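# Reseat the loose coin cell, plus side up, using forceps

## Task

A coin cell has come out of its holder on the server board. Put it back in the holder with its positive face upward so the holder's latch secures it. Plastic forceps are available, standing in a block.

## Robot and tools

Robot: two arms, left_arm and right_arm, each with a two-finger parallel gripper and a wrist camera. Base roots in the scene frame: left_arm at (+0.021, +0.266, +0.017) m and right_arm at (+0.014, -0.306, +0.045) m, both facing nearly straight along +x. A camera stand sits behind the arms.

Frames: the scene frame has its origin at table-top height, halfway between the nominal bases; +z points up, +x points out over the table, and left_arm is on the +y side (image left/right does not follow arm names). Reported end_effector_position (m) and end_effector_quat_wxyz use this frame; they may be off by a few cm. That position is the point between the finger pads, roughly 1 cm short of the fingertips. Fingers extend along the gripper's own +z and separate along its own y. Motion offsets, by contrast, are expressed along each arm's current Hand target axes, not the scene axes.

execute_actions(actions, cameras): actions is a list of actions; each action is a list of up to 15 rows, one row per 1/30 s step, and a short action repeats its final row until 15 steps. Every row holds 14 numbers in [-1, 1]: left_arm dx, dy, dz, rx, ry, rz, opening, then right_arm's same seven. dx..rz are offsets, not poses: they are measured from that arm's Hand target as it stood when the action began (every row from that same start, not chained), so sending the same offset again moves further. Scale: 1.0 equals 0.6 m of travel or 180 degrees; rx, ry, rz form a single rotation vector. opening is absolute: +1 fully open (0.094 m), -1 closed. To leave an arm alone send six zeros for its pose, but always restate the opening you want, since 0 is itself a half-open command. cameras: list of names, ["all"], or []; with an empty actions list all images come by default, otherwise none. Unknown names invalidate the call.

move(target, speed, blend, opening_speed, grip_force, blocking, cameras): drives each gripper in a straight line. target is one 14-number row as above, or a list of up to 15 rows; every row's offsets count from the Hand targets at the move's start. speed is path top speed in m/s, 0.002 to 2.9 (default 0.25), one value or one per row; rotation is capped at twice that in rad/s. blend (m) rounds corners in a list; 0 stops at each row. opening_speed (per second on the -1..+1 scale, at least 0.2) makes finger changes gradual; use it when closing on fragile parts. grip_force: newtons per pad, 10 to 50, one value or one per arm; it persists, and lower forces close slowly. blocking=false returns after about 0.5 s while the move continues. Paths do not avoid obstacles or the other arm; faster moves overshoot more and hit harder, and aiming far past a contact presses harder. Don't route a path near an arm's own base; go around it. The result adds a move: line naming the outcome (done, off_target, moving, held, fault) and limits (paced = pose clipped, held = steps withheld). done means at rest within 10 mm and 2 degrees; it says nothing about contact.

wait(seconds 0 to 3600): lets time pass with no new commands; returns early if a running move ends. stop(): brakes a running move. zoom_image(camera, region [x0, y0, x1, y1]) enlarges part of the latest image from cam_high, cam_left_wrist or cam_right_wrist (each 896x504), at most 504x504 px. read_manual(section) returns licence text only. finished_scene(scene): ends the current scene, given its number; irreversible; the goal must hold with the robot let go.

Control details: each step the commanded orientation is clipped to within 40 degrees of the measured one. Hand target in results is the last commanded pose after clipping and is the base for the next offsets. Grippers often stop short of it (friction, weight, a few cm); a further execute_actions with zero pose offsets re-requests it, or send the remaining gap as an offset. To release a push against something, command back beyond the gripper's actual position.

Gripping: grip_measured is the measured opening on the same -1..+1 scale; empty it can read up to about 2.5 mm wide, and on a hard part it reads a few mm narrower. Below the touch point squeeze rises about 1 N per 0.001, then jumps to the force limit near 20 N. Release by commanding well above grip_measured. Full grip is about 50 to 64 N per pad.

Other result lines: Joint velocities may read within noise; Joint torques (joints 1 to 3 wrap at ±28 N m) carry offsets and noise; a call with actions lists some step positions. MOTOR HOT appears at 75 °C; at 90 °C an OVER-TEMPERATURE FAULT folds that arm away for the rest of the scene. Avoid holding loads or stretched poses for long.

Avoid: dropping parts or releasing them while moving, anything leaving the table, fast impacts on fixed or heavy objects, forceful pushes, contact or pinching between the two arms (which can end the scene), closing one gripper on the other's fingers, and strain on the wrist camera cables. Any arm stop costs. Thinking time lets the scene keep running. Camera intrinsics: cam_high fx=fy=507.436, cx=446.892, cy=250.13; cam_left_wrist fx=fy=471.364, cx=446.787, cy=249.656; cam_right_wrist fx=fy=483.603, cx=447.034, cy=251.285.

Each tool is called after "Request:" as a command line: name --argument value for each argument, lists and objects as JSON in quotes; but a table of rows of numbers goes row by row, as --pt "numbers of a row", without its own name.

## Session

Request:
execute_actions --actions '[]' --cameras '["cam_high", "cam_left_wrist"]'

Request:
zoom_image --camera "cam_high" --region '[300, 190, 620, 400]'

Scene clock: 0.00 s.
left_arm: end_effector_position=(+0.4189, +0.2588, +0.1287) grip_measured=+1.000 end_effector_quat_wxyz=(+0.608, +0.026, +0.794, +0.020) | right_arm: end_effector_position=(+0.4195, -0.2904, +0.1666) grip_measured=+1.000 end_effector_quat_wxyz=(+0.618, -0.026, +0.784, +0.049)
Joint positions: left_arm=[-0.031 1.53 0.342 0.924 -0.036 0.056 0.094] | right_arm=[-0.062 1.546 0.37 0.941 -0.132 0.014 0.094]
Joint velocities: within noise
Joint torques (N m): no reading
Motor temperatures (°C): left_arm=[21 31 29 21 22 22 24] | right_arm=[24 22 25 23 23 22 23]
Heat: left arm: 31 °C; right arm: 25 °C.
Hand target: left_arm +0.4193, +0.2588, +0.1293; +0.607, +0.026, +0.794, +0.020 | right_arm +0.4204, -0.2904, +0.1690; +0.620, -0.027, +0.783, +0.049
Tool commands: left_gripper/opening=+1.0 right_gripper/opening=+1.0
Images, in order (width x height): cam_high 896x504, cam_left_wrist 896x504.

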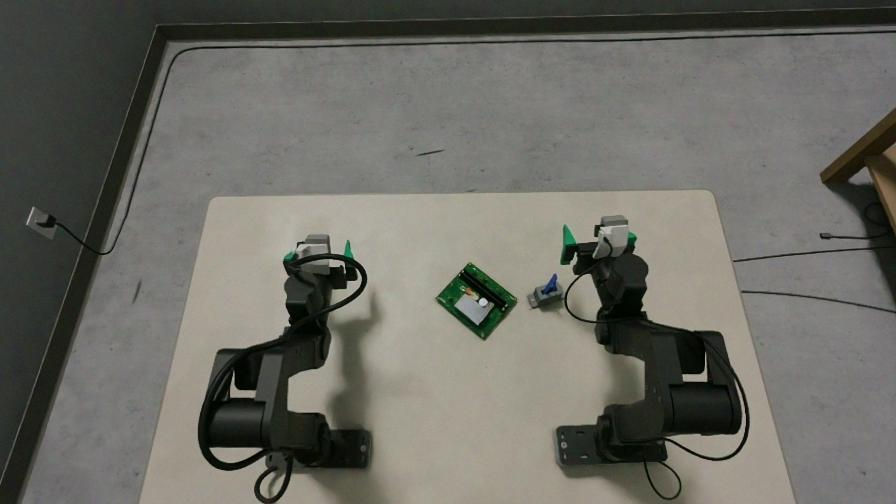

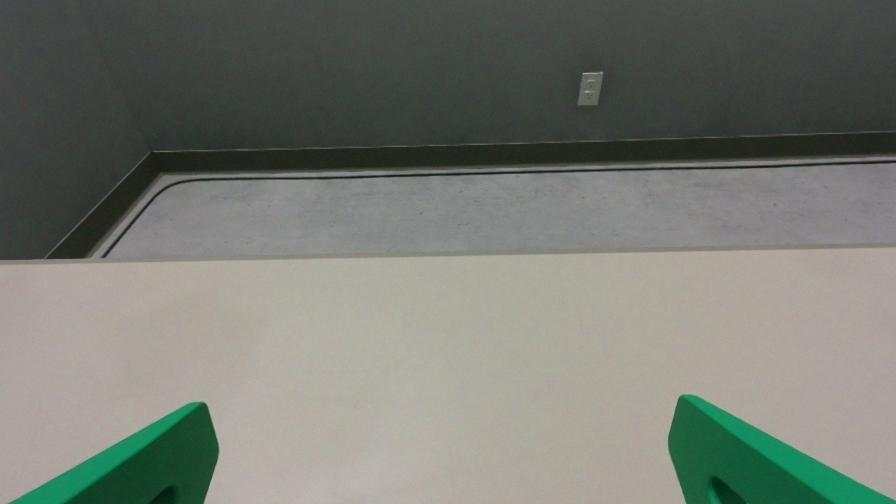

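Scaled by 1.575 from the camera's image (finer frame: 1280x720).

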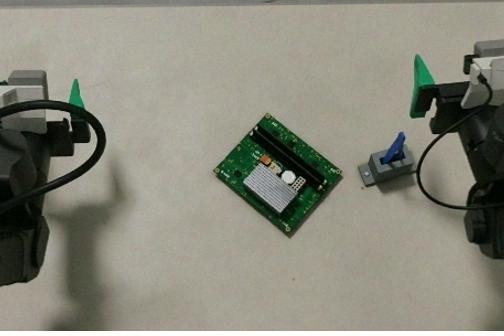

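Request:
move --target '[0, 0, 0, 0, 0, 0, 1, -0.133, 0.2585, -0.0395, 0.0337, 0.4244, 0.0179, 1]' --speed 0.3 --cameras '["all"]'

Scene clock: 41.60 s.
left_arm: end_effector_position=(+0.4189, +0.2588, +0.1287) grip_measured=+1.000 end_effector_quat_wxyz=(+0.608, +0.026, +0.794, +0.020) | right_arm: end_effector_position=(+0.3991, -0.1442, +0.2606) grip_measured=+1.000 end_effector_quat_wxyz=(+0.095, -0.002, +0.995, +0.032)
Joint positions: left_arm=[-0.031 1.53 0.342 0.924 -0.036 0.056 0.094] | right_arm=[0.363 2.041 2.24 -1.569 0.016 0.396 0.094]
Joint torques (N m): left_arm=[-0.05 -4.82 6.42 1.85 -0.04 0.01] | right_arm=[0.31 -9.31 9.03 0.83 -0.12 0.13]
Motor temperatures (°C): left_arm=[21 31 31 27 22 22 24] | right_arm=[24 24 26 27 23 22 23]
Heat: left arm: 31 °C; right arm: 27 °C.
Hand target: left_arm +0.4193, +0.2588, +0.1293; +0.607, +0.026, +0.794, +0.020 | right_arm +0.3999, -0.1403, +0.2585; +0.003, +0.000, +1.000, -0.001
Off the commanded pose: left_arm 0.001 m, 0 deg | right_arm 0.004 m, 11 deg.
joint sent to its limit (right arm) — joint 4 (wrist pitch), lower limit. The joint targets are off in orientation, not in position.
move: off_target (right_arm)

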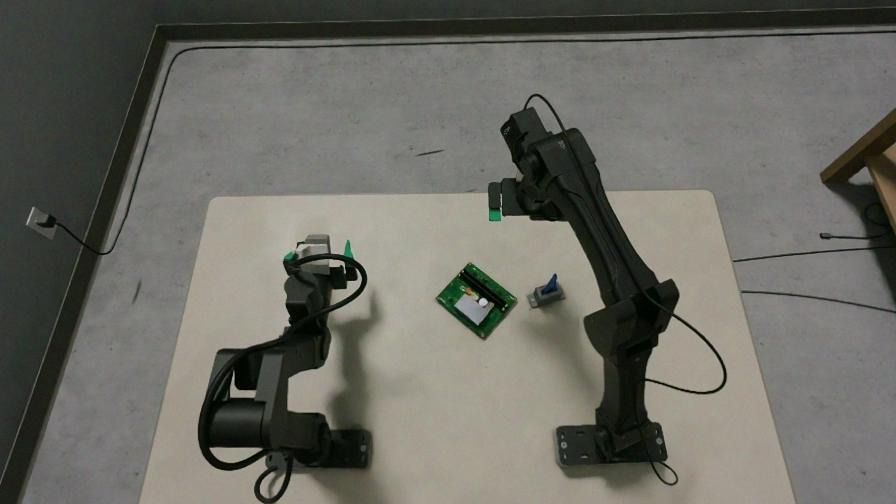

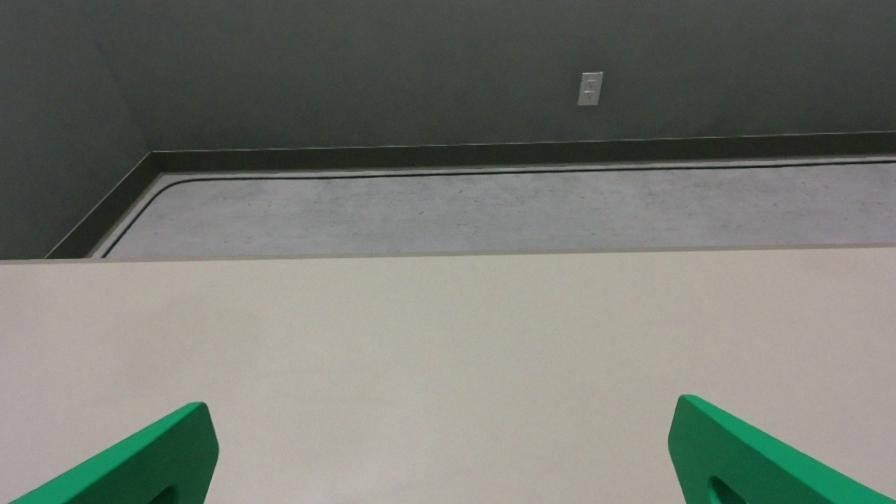

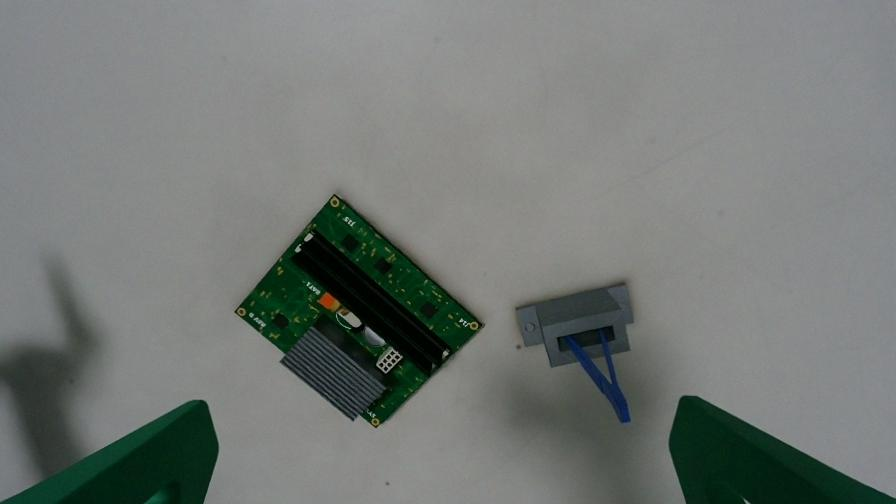

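Request:
zoom_image --camera "cam_right_wrist" --region '[230, 185, 490, 435]'

Request:
zoom_image --camera "cam_right_wrist" --region '[290, 270, 420, 390]'

Scaled by 1.938 from the camera's image (finer frame: 1280x720).

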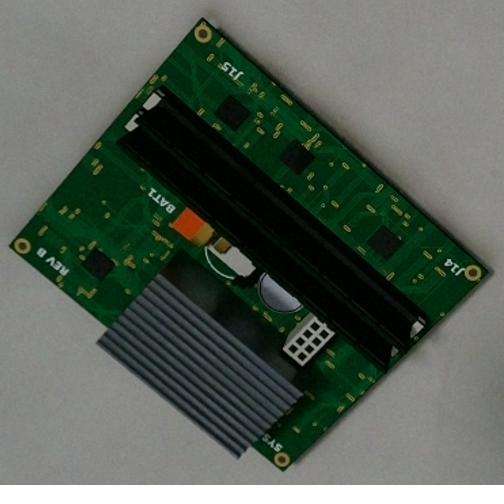

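Scaled by 3.877 from the camera's image (finer frame: 1280x720).

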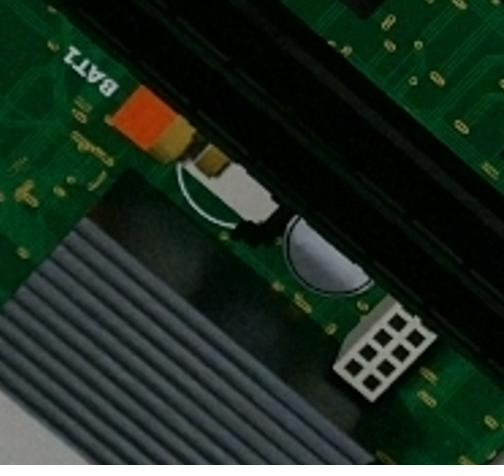

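Request:
zoom_image --camera "cam_right_wrist" --region '[500, 265, 660, 435]'

Scaled by 2.965 from the camera's image (finer frame: 1280x720).

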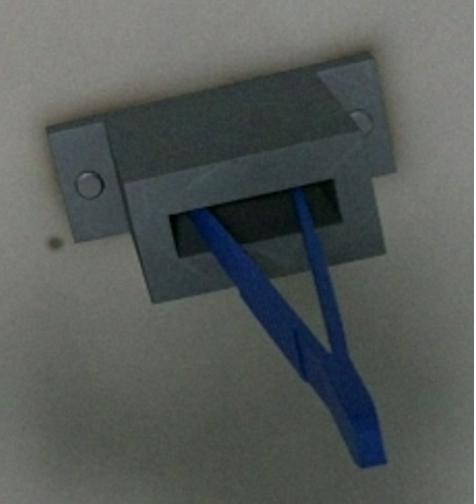

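Request:
move --target '[0, 0, 0, 0, 0, 0, 1, 0.1148, -0.1312, 0.1558, 0, 0, -0.085, 0.3]' --speed 0.25 --cameras '["cam_right_wrist"]'

Scene clock: 134.60 s.
left_arm: end_effector_position=(+0.4189, +0.2588, +0.1287) grip_measured=+1.000 end_effector_quat_wxyz=(+0.608, +0.026, +0.794, +0.020) | right_arm: end_effector_position=(+0.3309, -0.2176, +0.1590) grip_measured=+0.302 end_effector_quat_wxyz=(-0.012, -0.134, +0.991, -0.005)
Joint positions: left_arm=[-0.031 1.53 0.342 0.924 -0.036 0.056 0.094] | right_arm=[0.233 1.815 1.534 -1.316 0.007 0.002 0.061]
Joint torques (N m): left_arm=[-0.06 -4.86 6.38 1.84 -0.04 0] | right_arm=[-0.75 -11.71 5.81 0.64 -0.06 -0.03]
Heat: left arm: 31 °C; right arm: 28 °C.
Hand target: left_arm +0.4193, +0.2588, +0.1293; +0.607, +0.026, +0.794, +0.020 | right_arm +0.3316, -0.2193, +0.1649; +0.003, -0.133, +0.991, -0.001
Off the commanded pose: left_arm 0.001 m, 0 deg | right_arm 0.006 m, 2 deg.
move: done

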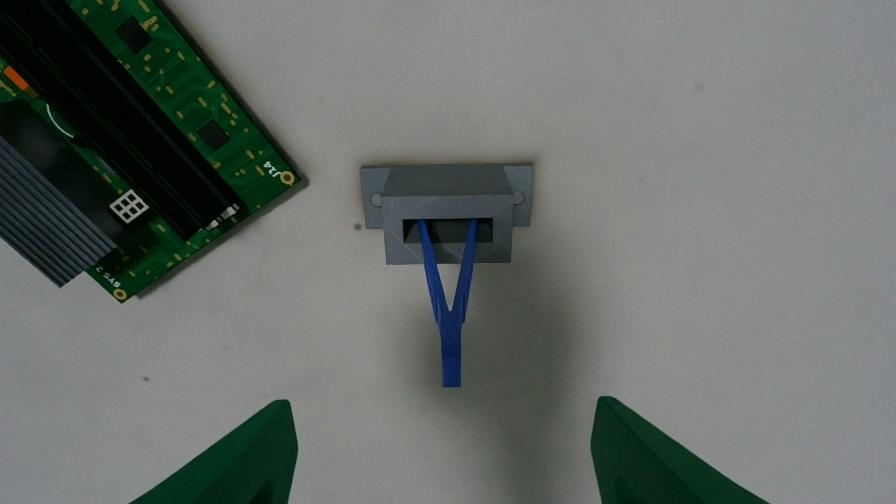

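Request:
move --target '[0, 0, 0, 0, 0, 0, 1, 0, -0.0015, 0.133, 0, 0, 0, 0.0]' --speed 0.15 --cameras '["cam_right_wrist"]'

Scene clock: 144.93 s.
left_arm: end_effector_position=(+0.4189, +0.2588, +0.1287) grip_measured=+1.000 end_effector_quat_wxyz=(+0.608, +0.026, +0.794, +0.020) | right_arm: end_effector_position=(+0.3337, -0.2179, +0.0937) grip_measured=+0.002 end_effector_quat_wxyz=(+0.011, -0.134, +0.991, -0.002)
Joint positions: left_arm=[-0.031 1.53 0.342 0.924 -0.036 0.056 0.094] | right_arm=[0.23 1.823 1.281 -1.007 0.007 -0.001 0.047]
Joint torques (N m): left_arm=[-0.09 -4.83 6.42 1.86 -0.05 0] | right_arm=[-0.76 -7.62 5.61 0.77 -0.07 -0.03]
Motor temperatures (°C): left_arm=[21 31 31 31 22 22 24] | right_arm=[24 29 27 24 23 22 23]
Heat: left arm: 31 °C; right arm: 29 °C.
Hand target: left_arm +0.4193, +0.2588, +0.1293; +0.607, +0.026, +0.794, +0.020 | right_arm +0.3323, -0.2201, +0.0851; +0.003, -0.133, +0.991, -0.001
Off the commanded pose: left_arm 0.001 m, 0 deg | right_arm 0.009 m, 1 deg.
move: done

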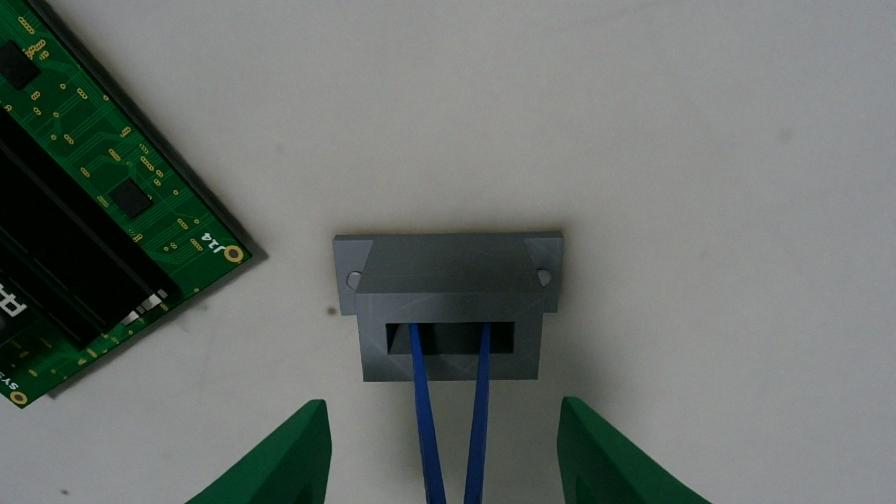

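Request:
move --target '[0, 0, 0, 0, 0, 0, 1, 0.006, 0, 0.0317, 0, 0, 0, 0.0]' --speed 0.1 --cameras '[]'

Request:
move --target '[0, 0, 0, 0, 0, 0, 1, 0, 0, 0, 0, 0, 0, -0.6]' --speed 0.1 --opening_speed 1.0 --grip_force '[50, 20]' --cameras '["cam_right_wrist"]'

Scene clock: 156.17 s.
left_arm: end_effector_position=(+0.4189, +0.2588, +0.1287) grip_measured=+1.000 end_effector_quat_wxyz=(+0.608, +0.026, +0.794, +0.020) | right_arm: end_effector_position=(+0.3301, -0.2189, +0.0738) grip_measured=+0.002 end_effector_quat_wxyz=(+0.009, -0.134, +0.991, -0.002)
Joint positions: left_arm=[-0.031 1.53 0.342 0.924 -0.036 0.056 0.094] | right_arm=[0.23 1.838 1.216 -0.931 0.007 -0.001 0.047]
Joint torques (N m): left_arm=[-0.06 -4.83 6.43 1.86 -0.04 0] | right_arm=[-0.79 -7.69 5.64 0.74 -0.07 -0.03]
Heat: left arm: 31 °C; right arm: 28 °C.
Hand target: left_arm +0.4193, +0.2588, +0.1293; +0.607, +0.026, +0.794, +0.020 | right_arm +0.3289, -0.2211, +0.0660; +0.003, -0.133, +0.991, -0.001
Off the commanded pose: left_arm 0.001 m, 0 deg | right_arm 0.008 m, 1 deg.
move: done

Scene clock: 158.63 s.
left_arm: end_effector_position=(+0.4189, +0.2588, +0.1287) grip_measured=+1.000 end_effector_quat_wxyz=(+0.608, +0.026, +0.794, +0.020) | right_arm: end_effector_position=(+0.3302, -0.2189, +0.0738) grip_measured=-0.598 end_effector_quat_wxyz=(+0.010, -0.134, +0.991, -0.002)
Joint positions: left_arm=[-0.031 1.53 0.342 0.924 -0.036 0.056 0.094] | right_arm=[0.23 1.838 1.216 -0.93 0.007 -0.002 0.019]
Joint torques (N m): left_arm=[-0.08 -4.83 6.41 1.86 -0.04 0] | right_arm=[-0.8 -7.71 5.63 0.74 -0.06 -0.03]
Heat: left arm: 31 °C; right arm: 28 °C.
Hand target: left_arm +0.4193, +0.2588, +0.1293; +0.607, +0.026, +0.794, +0.020 | right_arm +0.3288, -0.2211, +0.0660; +0.003, -0.133, +0.991, -0.001
Off the commanded pose: left_arm 0.001 m, 0 deg | right_arm 0.008 m, 1 deg.
grip_force (N): 50, 20
move: done

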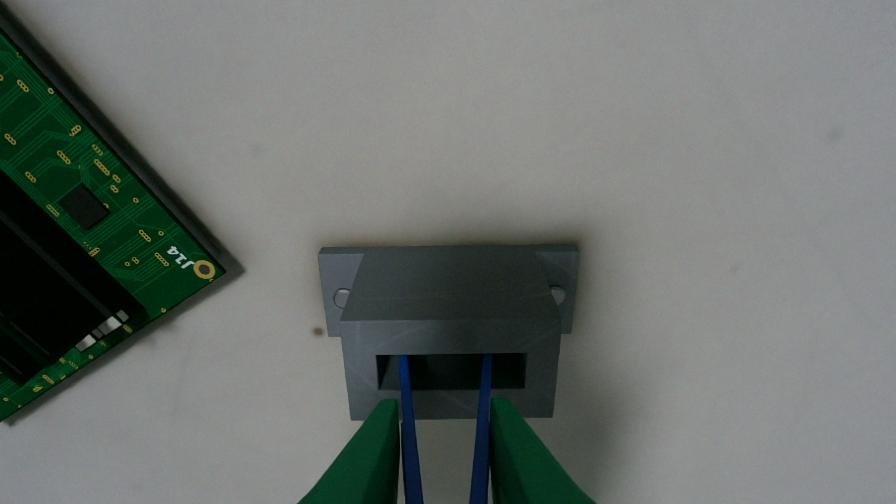

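Request:
move --target '[0, 0, 0, 0, 0, 0, 1, 0, 0, 0, 0, 0, 0, -0.67]' --speed 0.1 --opening_speed 0.5 --grip_force '[50, 20]' --cameras '[]'

Request:
move --target '[0, 0, 0, 0, 0, 0, 1, 0, 0, -0.16, 0, 0, 0, -0.67]' --speed 0.12 --cameras '["cam_right_wrist"]'

Scene clock: 168.03 s.
left_arm: end_effector_position=(+0.4189, +0.2588, +0.1287) grip_measured=+1.000 end_effector_quat_wxyz=(+0.608, +0.026, +0.794, +0.020) | right_arm: end_effector_position=(+0.3302, -0.2189, +0.0738) grip_measured=-0.667 end_effector_quat_wxyz=(+0.010, -0.134, +0.991, -0.002)
Joint positions: left_arm=[-0.031 1.53 0.342 0.924 -0.036 0.056 0.094] | right_arm=[0.23 1.838 1.216 -0.93 0.007 -0.002 0.016]
Joint torques (N m): left_arm=[-0.06 -4.82 6.38 1.85 -0.05 0.01] | right_arm=[-0.8 -7.68 5.64 0.74 -0.07 -0.03]
Heat: left arm: 31 °C; right arm: 28 °C.
Hand target: left_arm +0.4193, +0.2588, +0.1293; +0.607, +0.026, +0.794, +0.020 | right_arm +0.3288, -0.2211, +0.0660; +0.003, -0.133, +0.991, -0.001
Off the commanded pose: left_arm 0.001 m, 0 deg | right_arm 0.008 m, 1 deg.
grip_force (N): 50, 20
move: done

Scene clock: 169.80 s.
left_arm: end_effector_position=(+0.4189, +0.2588, +0.1287) grip_measured=+1.000 end_effector_quat_wxyz=(+0.608, +0.026, +0.794, +0.020) | right_arm: end_effector_position=(+0.3241, -0.2205, +0.1499) grip_measured=-0.668 end_effector_quat_wxyz=(-0.013, -0.134, +0.991, -0.005)
Joint positions: left_arm=[-0.031 1.53 0.342 0.924 -0.036 0.056 0.094] | right_arm=[0.23 1.79 1.467 -1.274 0.007 -0.002 0.016]
Joint torques (N m): left_arm=[-0.06 -4.86 6.42 1.85 -0.05 0.01] | right_arm=[-0.72 -10.54 9.4 0.4 -0.06 -0.02]
Heat: left arm: 31 °C; right arm: 28 °C.
Hand target: left_arm +0.4193, +0.2588, +0.1293; +0.607, +0.026, +0.794, +0.020 | right_arm +0.3284, -0.2210, +0.1621; +0.003, -0.133, +0.991, -0.001
Off the commanded pose: left_arm 0.001 m, 0 deg | right_arm 0.013 m, 2 deg.
grip_force (N): 50, 20
move: off_target (right_arm)

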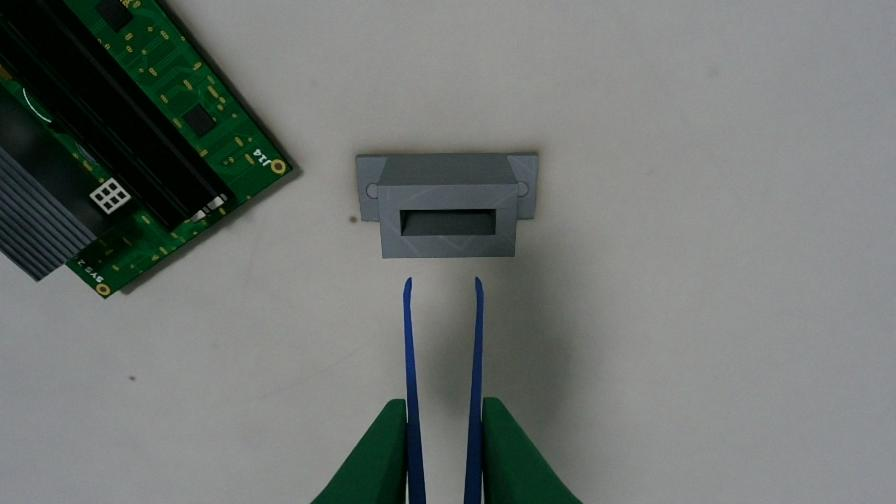

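Request:
move --target '[0, 0, 0, 0, 0, 0, 1, -0.0382, 0.2364, 0, 0, 0, -0.1828, -0.67]' --speed 0.2 --cameras '["cam_right_wrist"]'

Request:
zoom_image --camera "cam_right_wrist" --region '[340, 100, 560, 320]'

Scene clock: 181.33 s.
left_arm: end_effector_position=(+0.4189, +0.2588, +0.1287) grip_measured=+1.000 end_effector_quat_wxyz=(+0.608, +0.026, +0.794, +0.020) | right_arm: end_effector_position=(+0.3117, -0.0816, +0.1625) grip_measured=-0.668 end_effector_quat_wxyz=(+0.006, -0.404, +0.915, -0.002)
Joint positions: left_arm=[-0.031 1.53 0.342 0.924 -0.036 0.056 0.094] | right_arm=[0.607 1.951 1.727 -1.336 0.007 -0.186 0.016]
Joint torques (N m): left_arm=[-0.08 -4.82 6.41 1.85 -0.04 0] | right_arm=[0.39 -8.9 9.52 0.47 -0.05 -0.04]
Heat: left arm: 31 °C; right arm: 28 °C.
Hand target: left_arm +0.4193, +0.2588, +0.1293; +0.607, +0.026, +0.794, +0.020 | right_arm +0.3130, -0.0782, +0.1617; +0.002, -0.409, +0.913, -0.002
Off the commanded pose: left_arm 0.001 m, 0 deg | right_arm 0.004 m, 1 deg.
grip_force (N): 50, 20
move: done

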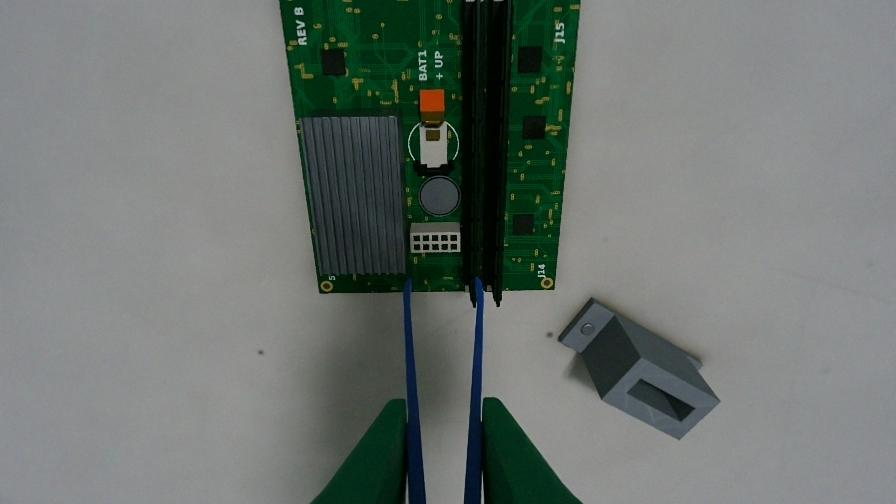

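Scaled by 2.291 from the camera's image (finer frame: 1280x720).

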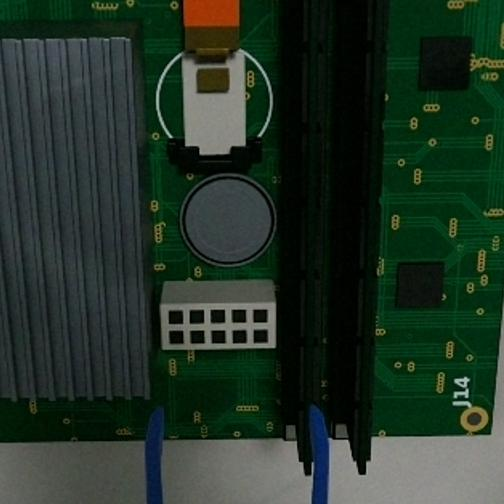

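Request:
move --target '[0, 0, 0, 0, 0, 0, 1, 0.018, 0.0051, 0.116, 0, 0, 0, -0.67]' --speed 0.15 --cameras '["cam_right_wrist"]'

Request:
zoom_image --camera "cam_right_wrist" --region '[360, 180, 540, 340]'

Scene clock: 245.50 s.
left_arm: end_effector_position=(+0.4189, +0.2588, +0.1287) grip_measured=+1.000 end_effector_quat_wxyz=(+0.608, +0.026, +0.794, +0.020) | right_arm: end_effector_position=(+0.3063, -0.0857, +0.0990) grip_measured=-0.668 end_effector_quat_wxyz=(+0.007, -0.404, +0.915, -0.002)
Joint positions: left_arm=[-0.031 1.53 0.342 0.924 -0.036 0.056 0.094] | right_arm=[0.607 1.951 1.473 -1.081 0.007 -0.187 0.016]
Joint torques (N m): left_arm=[-0.08 -4.85 6.41 1.85 -0.04 0] | right_arm=[0.54 -9.51 5.76 0.72 -0.05 -0.01]
Heat: left arm: 33 °C; right arm: 30 °C.
Hand target: left_arm +0.4193, +0.2588, +0.1293; +0.607, +0.026, +0.794, +0.020 | right_arm +0.3039, -0.0843, +0.0921; +0.002, -0.409, +0.913, -0.002
Off the commanded pose: left_arm 0.001 m, 0 deg | right_arm 0.007 m, 1 deg.
grip_force (N): 50, 20
move: done

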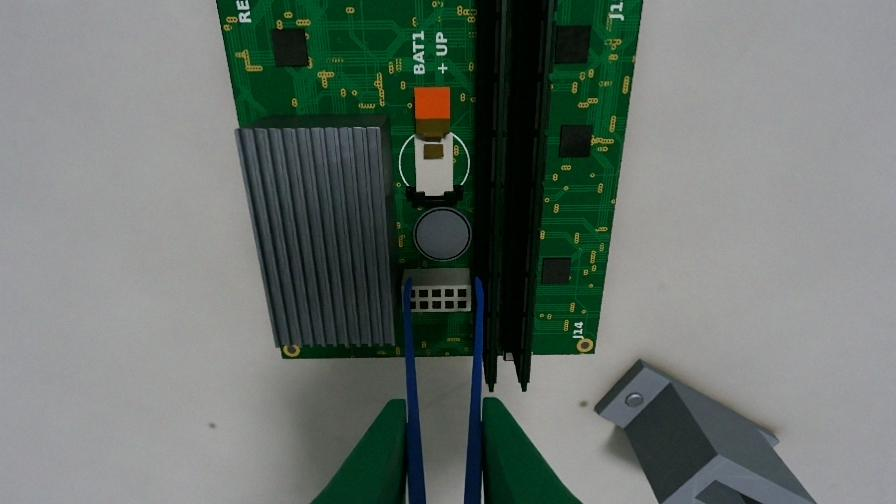

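Scaled by 2.800 from the camera's image (finer frame: 1280x720).

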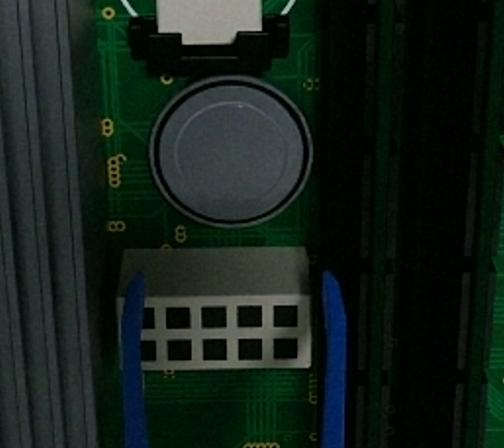

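Request:
move --target '[0, 0, 0, 0, 0, 0, 1, 0.0, 0.0035, 0.0233, 0, 0, 0, -0.67]' --speed 0.1 --cameras '["cam_right_wrist"]'

Request:
zoom_image --camera "cam_right_wrist" --region '[360, 180, 540, 340]'

Scene clock: 269.83 s.
left_arm: end_effector_position=(+0.4189, +0.2588, +0.1287) grip_measured=+1.000 end_effector_quat_wxyz=(+0.608, +0.026, +0.794, +0.020) | right_arm: end_effector_position=(+0.3055, -0.0845, +0.0879) grip_measured=-0.668 end_effector_quat_wxyz=(+0.011, -0.406, +0.914, -0.001)
Joint positions: left_arm=[-0.031 1.53 0.342 0.924 -0.036 0.056 0.094] | right_arm=[0.611 1.955 1.434 -1.029 0.007 -0.187 0.016]
Joint torques (N m): left_arm=[-0.06 -4.82 6.41 1.86 -0.05 0.01] | right_arm=[0.69 -8.79 5.76 0.68 -0.04 0.05]
Heat: left arm: 33 °C; right arm: 30 °C.
Hand target: left_arm +0.4193, +0.2588, +0.1293; +0.607, +0.026, +0.794, +0.020 | right_arm +0.3024, -0.0830, +0.0781; +0.002, -0.408, +0.913, -0.002
Off the commanded pose: left_arm 0.001 m, 0 deg | right_arm 0.010 m, 1 deg.
grip_force (N): 50, 20
move: done

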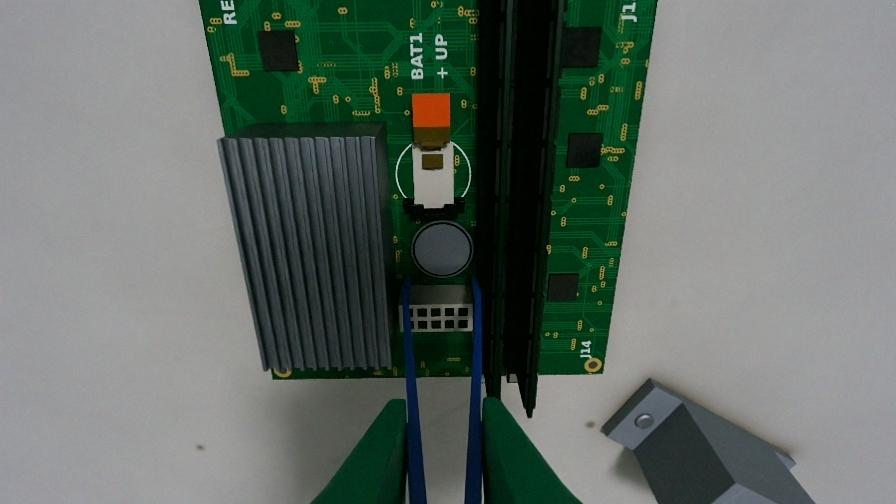

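Scaled by 2.800 from the camera's image (finer frame: 1280x720).

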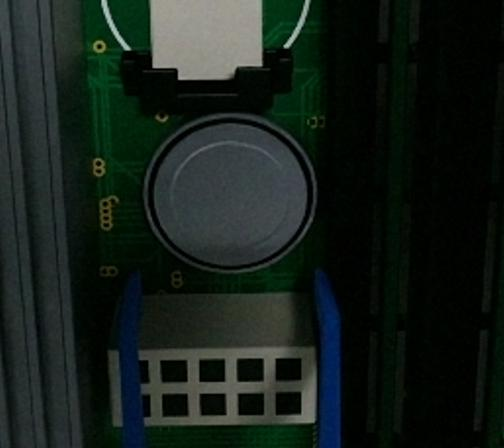

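Request:
move --target '[0, 0, 0, 0, 0, 0, 1, 0.0, 0.0, 0.017, 0, 0, 0, -0.67]' --speed 0.06 --cameras '["cam_right_wrist"]'

Request:
zoom_image --camera "cam_right_wrist" --region '[360, 190, 540, 350]'

Scene clock: 290.60 s.
left_arm: end_effector_position=(+0.4189, +0.2588, +0.1287) grip_measured=+1.000 end_effector_quat_wxyz=(+0.608, +0.026, +0.794, +0.020) | right_arm: end_effector_position=(+0.3057, -0.0844, +0.0780) grip_measured=-0.668 end_effector_quat_wxyz=(+0.011, -0.406, +0.914, -0.001)
Joint positions: left_arm=[-0.031 1.53 0.342 0.924 -0.036 0.056 0.094] | right_arm=[0.611 1.967 1.409 -0.993 0.007 -0.187 0.016]
Joint torques (N m): left_arm=[-0.05 -4.82 6.39 1.86 -0.04 0.01] | right_arm=[0.68 -8.77 5.7 0.74 -0.05 0.06]
Heat: left arm: 33 °C; right arm: 30 °C.
Hand target: left_arm +0.4193, +0.2588, +0.1293; +0.607, +0.026, +0.794, +0.020 | right_arm +0.3024, -0.0830, +0.0679; +0.002, -0.408, +0.913, -0.002
Off the commanded pose: left_arm 0.001 m, 0 deg | right_arm 0.011 m, 1 deg.
grip_force (N): 50, 20
move: off_target (right_arm)

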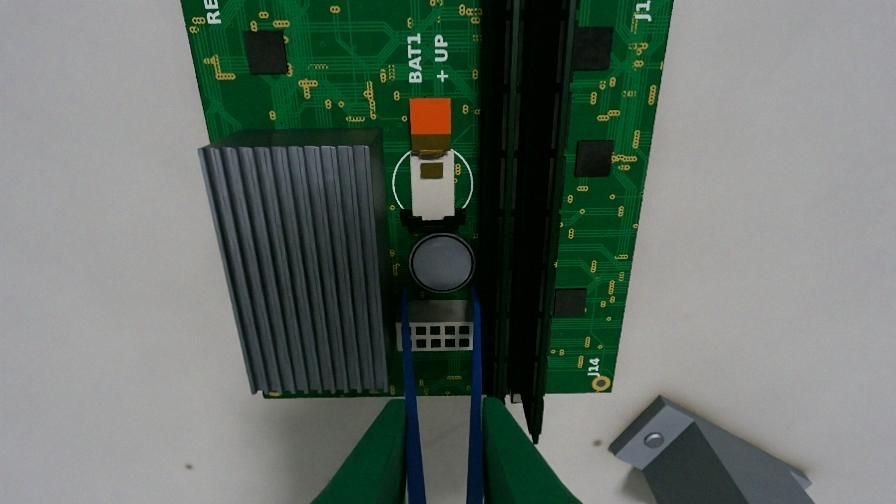

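Scaled by 2.800 from the camera's image (finer frame: 1280x720).

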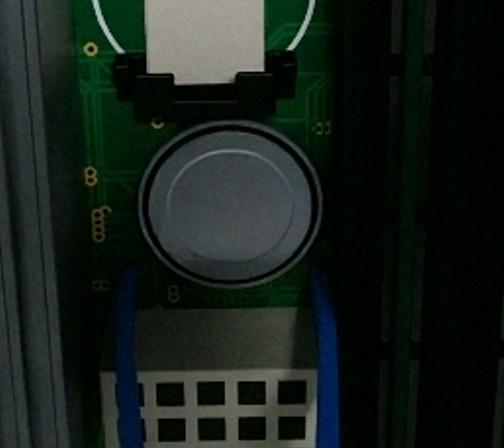

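Request:
move --target '[0, 0, 0, 0, 0, 0, 1, 0.0, 0.0065, -0.007, 0, 0, 0, -0.67]' --speed 0.06 --cameras '["cam_right_wrist"]'

Request:
zoom_image --camera "cam_right_wrist" --region '[360, 190, 540, 350]'

Scene clock: 303.47 s.
left_arm: end_effector_position=(+0.4189, +0.2588, +0.1287) grip_measured=+1.000 end_effector_quat_wxyz=(+0.608, +0.026, +0.794, +0.020) | right_arm: end_effector_position=(+0.3035, -0.0813, +0.0780) grip_measured=-0.668 end_effector_quat_wxyz=(+0.011, -0.408, +0.913, -0.001)
Joint positions: left_arm=[-0.031 1.53 0.342 0.924 -0.036 0.056 0.094] | right_arm=[0.621 1.967 1.409 -0.993 0.007 -0.182 0.016]
Joint torques (N m): left_arm=[-0.06 -4.83 6.41 1.85 -0.04 0.01] | right_arm=[0.62 -9.36 6.31 0.62 -0.04 0.11]
Heat: left arm: 33 °C; right arm: 30 °C.
Hand target: left_arm +0.4193, +0.2588, +0.1293; +0.607, +0.026, +0.794, +0.020 | right_arm +0.2995, -0.0804, +0.0720; +0.002, -0.409, +0.913, -0.002
Off the commanded pose: left_arm 0.001 m, 0 deg | right_arm 0.007 m, 1 deg.
grip_force (N): 50, 20
move: done

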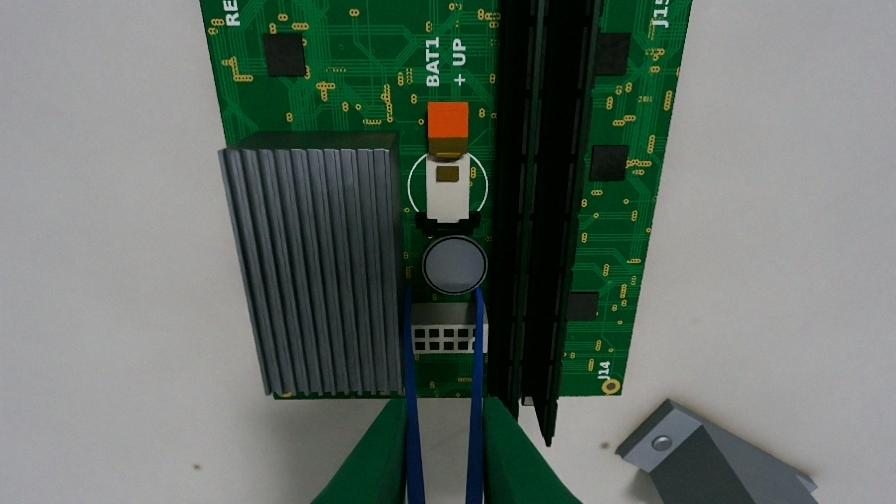

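Scaled by 2.800 from the camera's image (finer frame: 1280x720).

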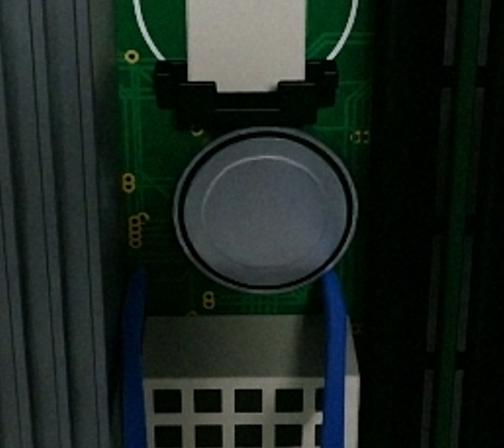

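Request:
move --target '[0, 0, 0, 0, 0, 0, 1, 0.0, 0.0055, 0, 0, 0, 0, -0.67]' --speed 0.06 --cameras '["cam_right_wrist"]'

Request:
zoom_image --camera "cam_right_wrist" --region '[360, 190, 540, 350]'

Scene clock: 312.07 s.
left_arm: end_effector_position=(+0.4189, +0.2588, +0.1287) grip_measured=+1.000 end_effector_quat_wxyz=(+0.608, +0.026, +0.794, +0.020) | right_arm: end_effector_position=(+0.3016, -0.0789, +0.0780) grip_measured=-0.668 end_effector_quat_wxyz=(+0.011, -0.408, +0.913, -0.001)
Joint positions: left_arm=[-0.031 1.53 0.342 0.924 -0.036 0.056 0.094] | right_arm=[0.629 1.967 1.409 -0.993 0.007 -0.173 0.016]
Joint torques (N m): left_arm=[-0.09 -4.82 6.39 1.85 -0.05 0] | right_arm=[0.77 -9.51 6.05 0.62 -0.04 0.11]
Heat: left arm: 33 °C; right arm: 31 °C.
Hand target: left_arm +0.4193, +0.2588, +0.1293; +0.607, +0.026, +0.794, +0.020 | right_arm +0.2969, -0.0781, +0.0720; +0.002, -0.409, +0.913, -0.002
Off the commanded pose: left_arm 0.001 m, 0 deg | right_arm 0.008 m, 1 deg.
grip_force (N): 50, 20
move: done

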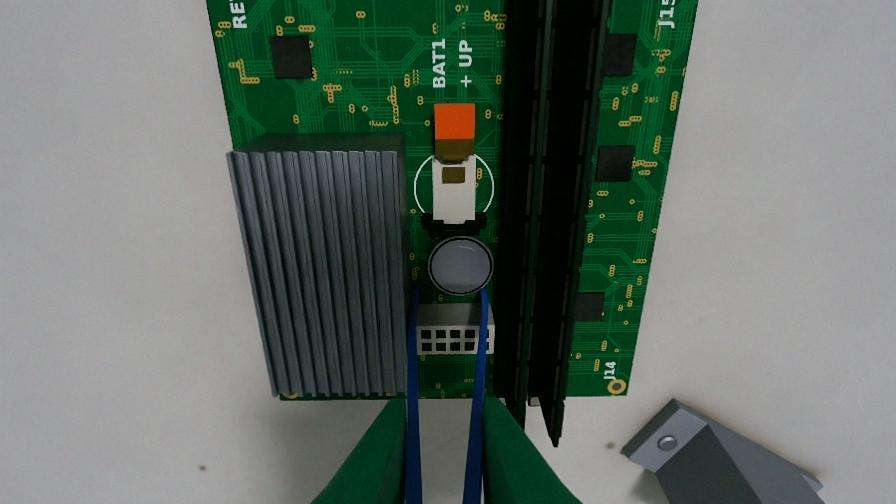

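Scaled by 2.800 from the camera's image (finer frame: 1280x720).

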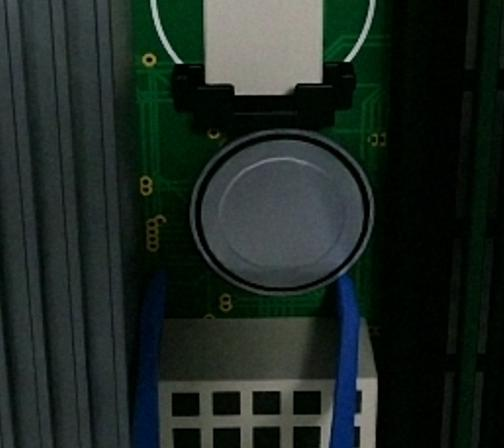

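Request:
move --pt "0 0 0 0 0 0 1 0.0 0.0 -0.0883 0 0 0 -0.66" --pt "0 0 0 0 0 0 1 -0.0106 -0.0151 -0.0883 0 0 0.1828 -0.66" --speed 0.12 --cameras '["cam_right_wrist"]'

Request:
zoom_image --camera "cam_right_wrist" --region '[360, 170, 540, 330]'

Scene clock: 365.83 s.
left_arm: end_effector_position=(+0.4189, +0.2588, +0.1287) grip_measured=+1.000 end_effector_quat_wxyz=(+0.608, +0.026, +0.794, +0.020) | right_arm: end_effector_position=(+0.3033, -0.0799, +0.1207) grip_measured=-0.662 end_effector_quat_wxyz=(+0.000, -0.140, +0.990, -0.004)
Joint positions: left_arm=[-0.031 1.53 0.342 0.924 -0.036 0.056 0.094] | right_arm=[0.624 1.955 1.566 -1.186 0.007 0.381 0.016]
Joint torques (N m): left_arm=[-0.06 -4.81 6.41 1.85 -0.04 0] | right_arm=[-0.72 -10.09 9.39 0.43 -0.05 0.12]
Heat: left arm: 34 °C; right arm: 32 °C.
Hand target: left_arm +0.4193, +0.2588, +0.1293; +0.607, +0.026, +0.794, +0.020 | right_arm +0.3077, -0.0793, +0.1251; +0.003, -0.133, +0.991, -0.001
Off the commanded pose: left_arm 0.001 m, 0 deg | right_arm 0.006 m, 1 deg.
grip_force (N): 50, 20
move: done

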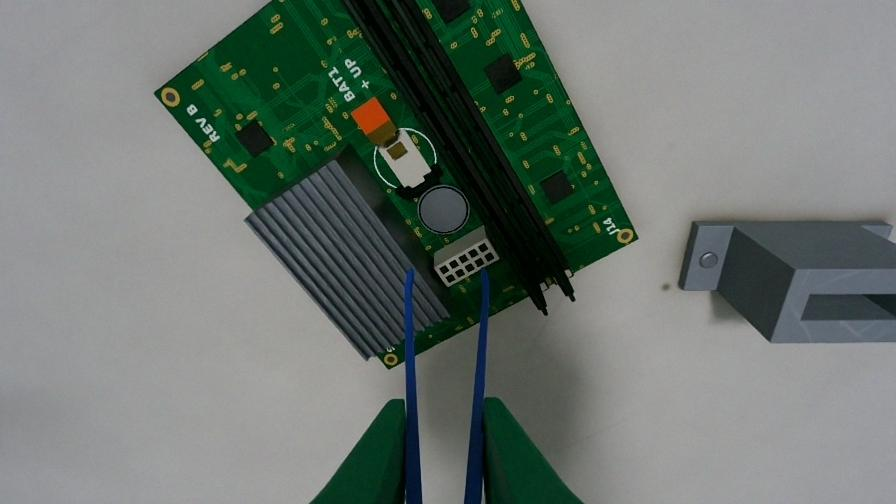

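Scaled by 2.800 from the camera's image (finer frame: 1280x720).

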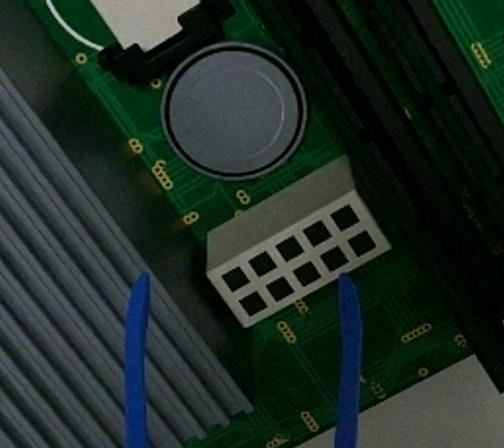

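Request:
move --target '[0, 0, 0, 0, 0, 0, 1, 0.0031, -0.0012, 0.0777, 0, 0, 0, -0.66]' --speed 0.12 --cameras '["cam_right_wrist"]'

Request:
zoom_image --camera "cam_right_wrist" --region '[360, 170, 540, 330]'

Scene clock: 394.70 s.
left_arm: end_effector_position=(+0.4189, +0.2588, +0.1287) grip_measured=+1.000 end_effector_quat_wxyz=(+0.608, +0.026, +0.794, +0.020) | right_arm: end_effector_position=(+0.3063, -0.0775, +0.0882) grip_measured=-0.662 end_effector_quat_wxyz=(+0.011, -0.140, +0.990, +0.002)
Joint positions: left_arm=[-0.031 1.53 0.342 0.924 -0.036 0.056 0.094] | right_arm=[0.624 1.972 1.459 -1.037 0.007 0.381 0.016]
Joint torques (N m): left_arm=[-0.06 -4.85 6.41 1.86 -0.05 0] | right_arm=[-0.75 -9.01 5.78 0.74 -0.05 0.11]
Heat: left arm: 34 °C; right arm: 31 °C.
Hand target: left_arm +0.4193, +0.2588, +0.1293; +0.607, +0.026, +0.794, +0.020 | right_arm +0.3063, -0.0806, +0.0785; +0.003, -0.133, +0.991, -0.001
Off the commanded pose: left_arm 0.001 m, 0 deg | right_arm 0.010 m, 1 deg.
grip_force (N): 50, 20
move: done

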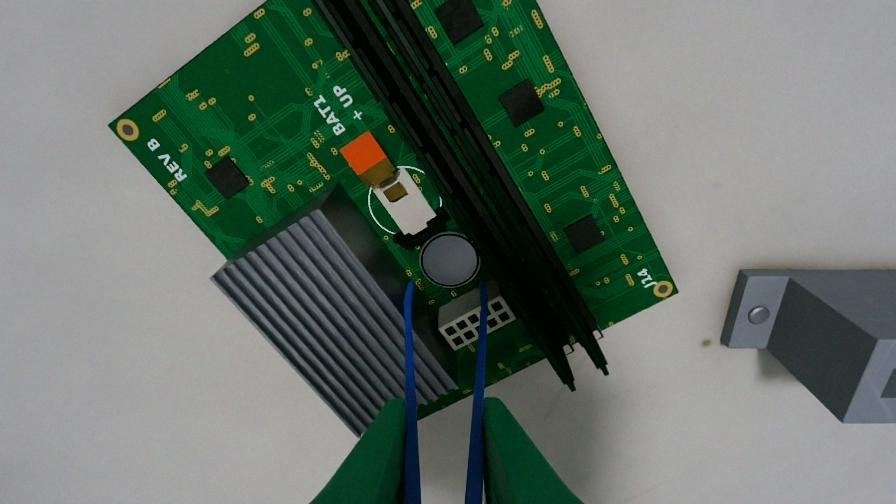

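Scaled by 2.800 from the camera's image (finer frame: 1280x720).

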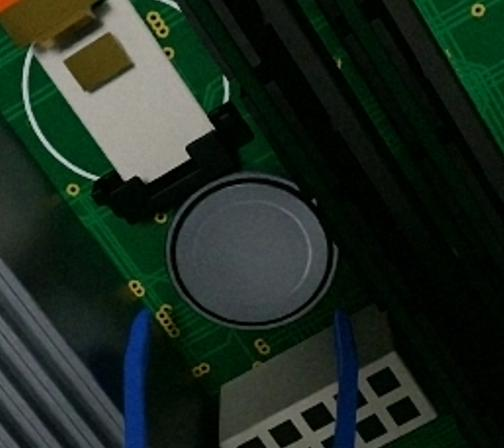

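Request:
move --target '[0, 0, 0, 0, 0, 0, 1, -0.0035, -0.0018, 0.0083, 0, 0, 0, -0.655]' --speed 0.08 --cameras '["cam_right_wrist"]'

Request:
zoom_image --camera "cam_right_wrist" --region '[360, 190, 540, 350]'

Scene clock: 408.30 s.
left_arm: end_effector_position=(+0.4189, +0.2588, +0.1287) grip_measured=+1.000 end_effector_quat_wxyz=(+0.608, +0.026, +0.794, +0.020) | right_arm: end_effector_position=(+0.3081, -0.0774, +0.0835) grip_measured=-0.657 end_effector_quat_wxyz=(+0.011, -0.139, +0.990, +0.002)
Joint positions: left_arm=[-0.031 1.53 0.342 0.924 -0.036 0.056 0.094] | right_arm=[0.622 1.982 1.455 -1.022 0.007 0.381 0.016]
Joint torques (N m): left_arm=[-0.06 -4.82 6.39 1.85 -0.04 0.01] | right_arm=[-0.99 -8.94 5.76 0.74 -0.05 0.05]
Heat: left arm: 34 °C; right arm: 31 °C.
Hand target: left_arm +0.4193, +0.2588, +0.1293; +0.607, +0.026, +0.794, +0.020 | right_arm +0.3087, -0.0812, +0.0735; +0.003, -0.133, +0.991, -0.001
Off the commanded pose: left_arm 0.001 m, 0 deg | right_arm 0.011 m, 1 deg.
grip_force (N): 50, 20
move: off_target (right_arm)

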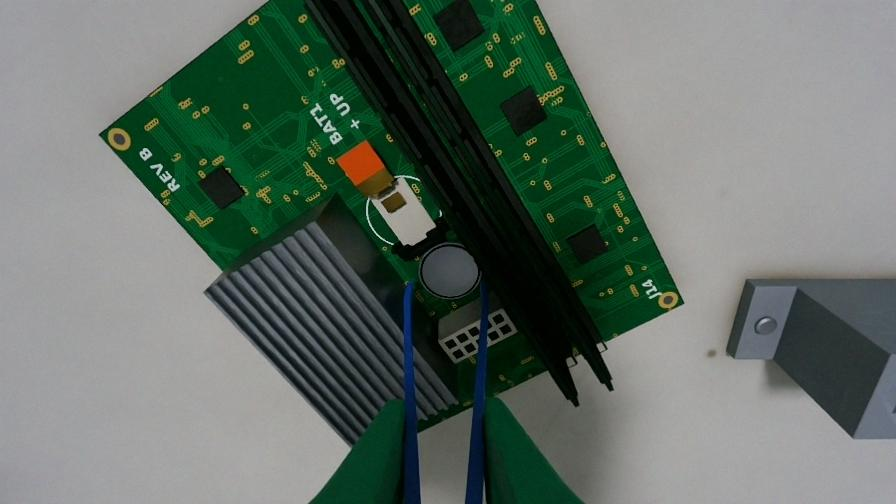

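Scaled by 2.800 from the camera's image (finer frame: 1280x720).

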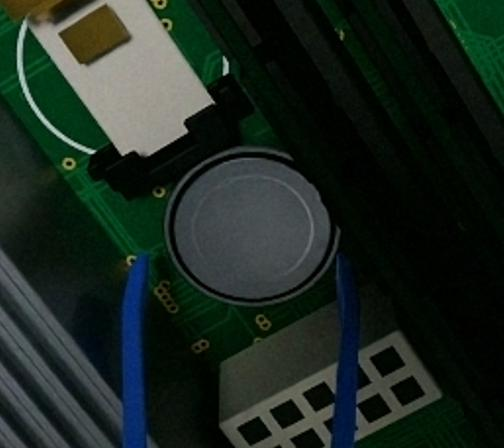

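Request:
move --target '[0, 0, 0, 0, 0, 0, 1, 0, -0.002, 0.0, 0, 0, 0, -0.655]' --speed 0.08 --cameras '["cam_right_wrist"]'

Request:
zoom_image --camera "cam_right_wrist" --region '[360, 190, 540, 350]'

Scene clock: 420.37 s.
left_arm: end_effector_position=(+0.4189, +0.2588, +0.1287) grip_measured=+1.000 end_effector_quat_wxyz=(+0.608, +0.026, +0.794, +0.020) | right_arm: end_effector_position=(+0.3097, -0.0787, +0.0836) grip_measured=-0.657 end_effector_quat_wxyz=(+0.012, -0.136, +0.991, +0.003)
Joint positions: left_arm=[-0.031 1.53 0.342 0.924 -0.036 0.056 0.094] | right_arm=[0.616 1.982 1.455 -1.02 0.007 0.381 0.016]
Joint torques (N m): left_arm=[-0.1 -4.83 6.42 1.85 -0.05 0.01] | right_arm=[-0.73 -9.13 5.57 0.74 -0.05 0.02]
Heat: left arm: 34 °C; right arm: 31 °C.
Hand target: left_arm +0.4193, +0.2588, +0.1293; +0.607, +0.026, +0.794, +0.020 | right_arm +0.3090, -0.0822, +0.0735; +0.003, -0.133, +0.991, -0.001
Off the commanded pose: left_arm 0.001 m, 0 deg | right_arm 0.011 m, 1 deg.
grip_force (N): 50, 20
move: off_target (right_arm)

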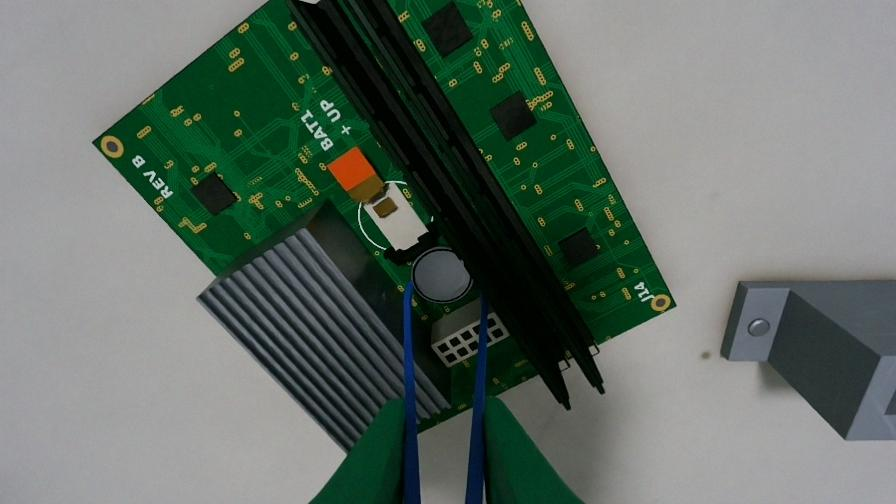

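Scaled by 2.800 from the camera's image (finer frame: 1280x720).

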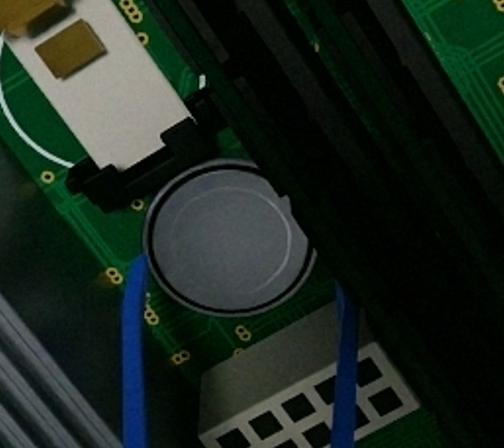

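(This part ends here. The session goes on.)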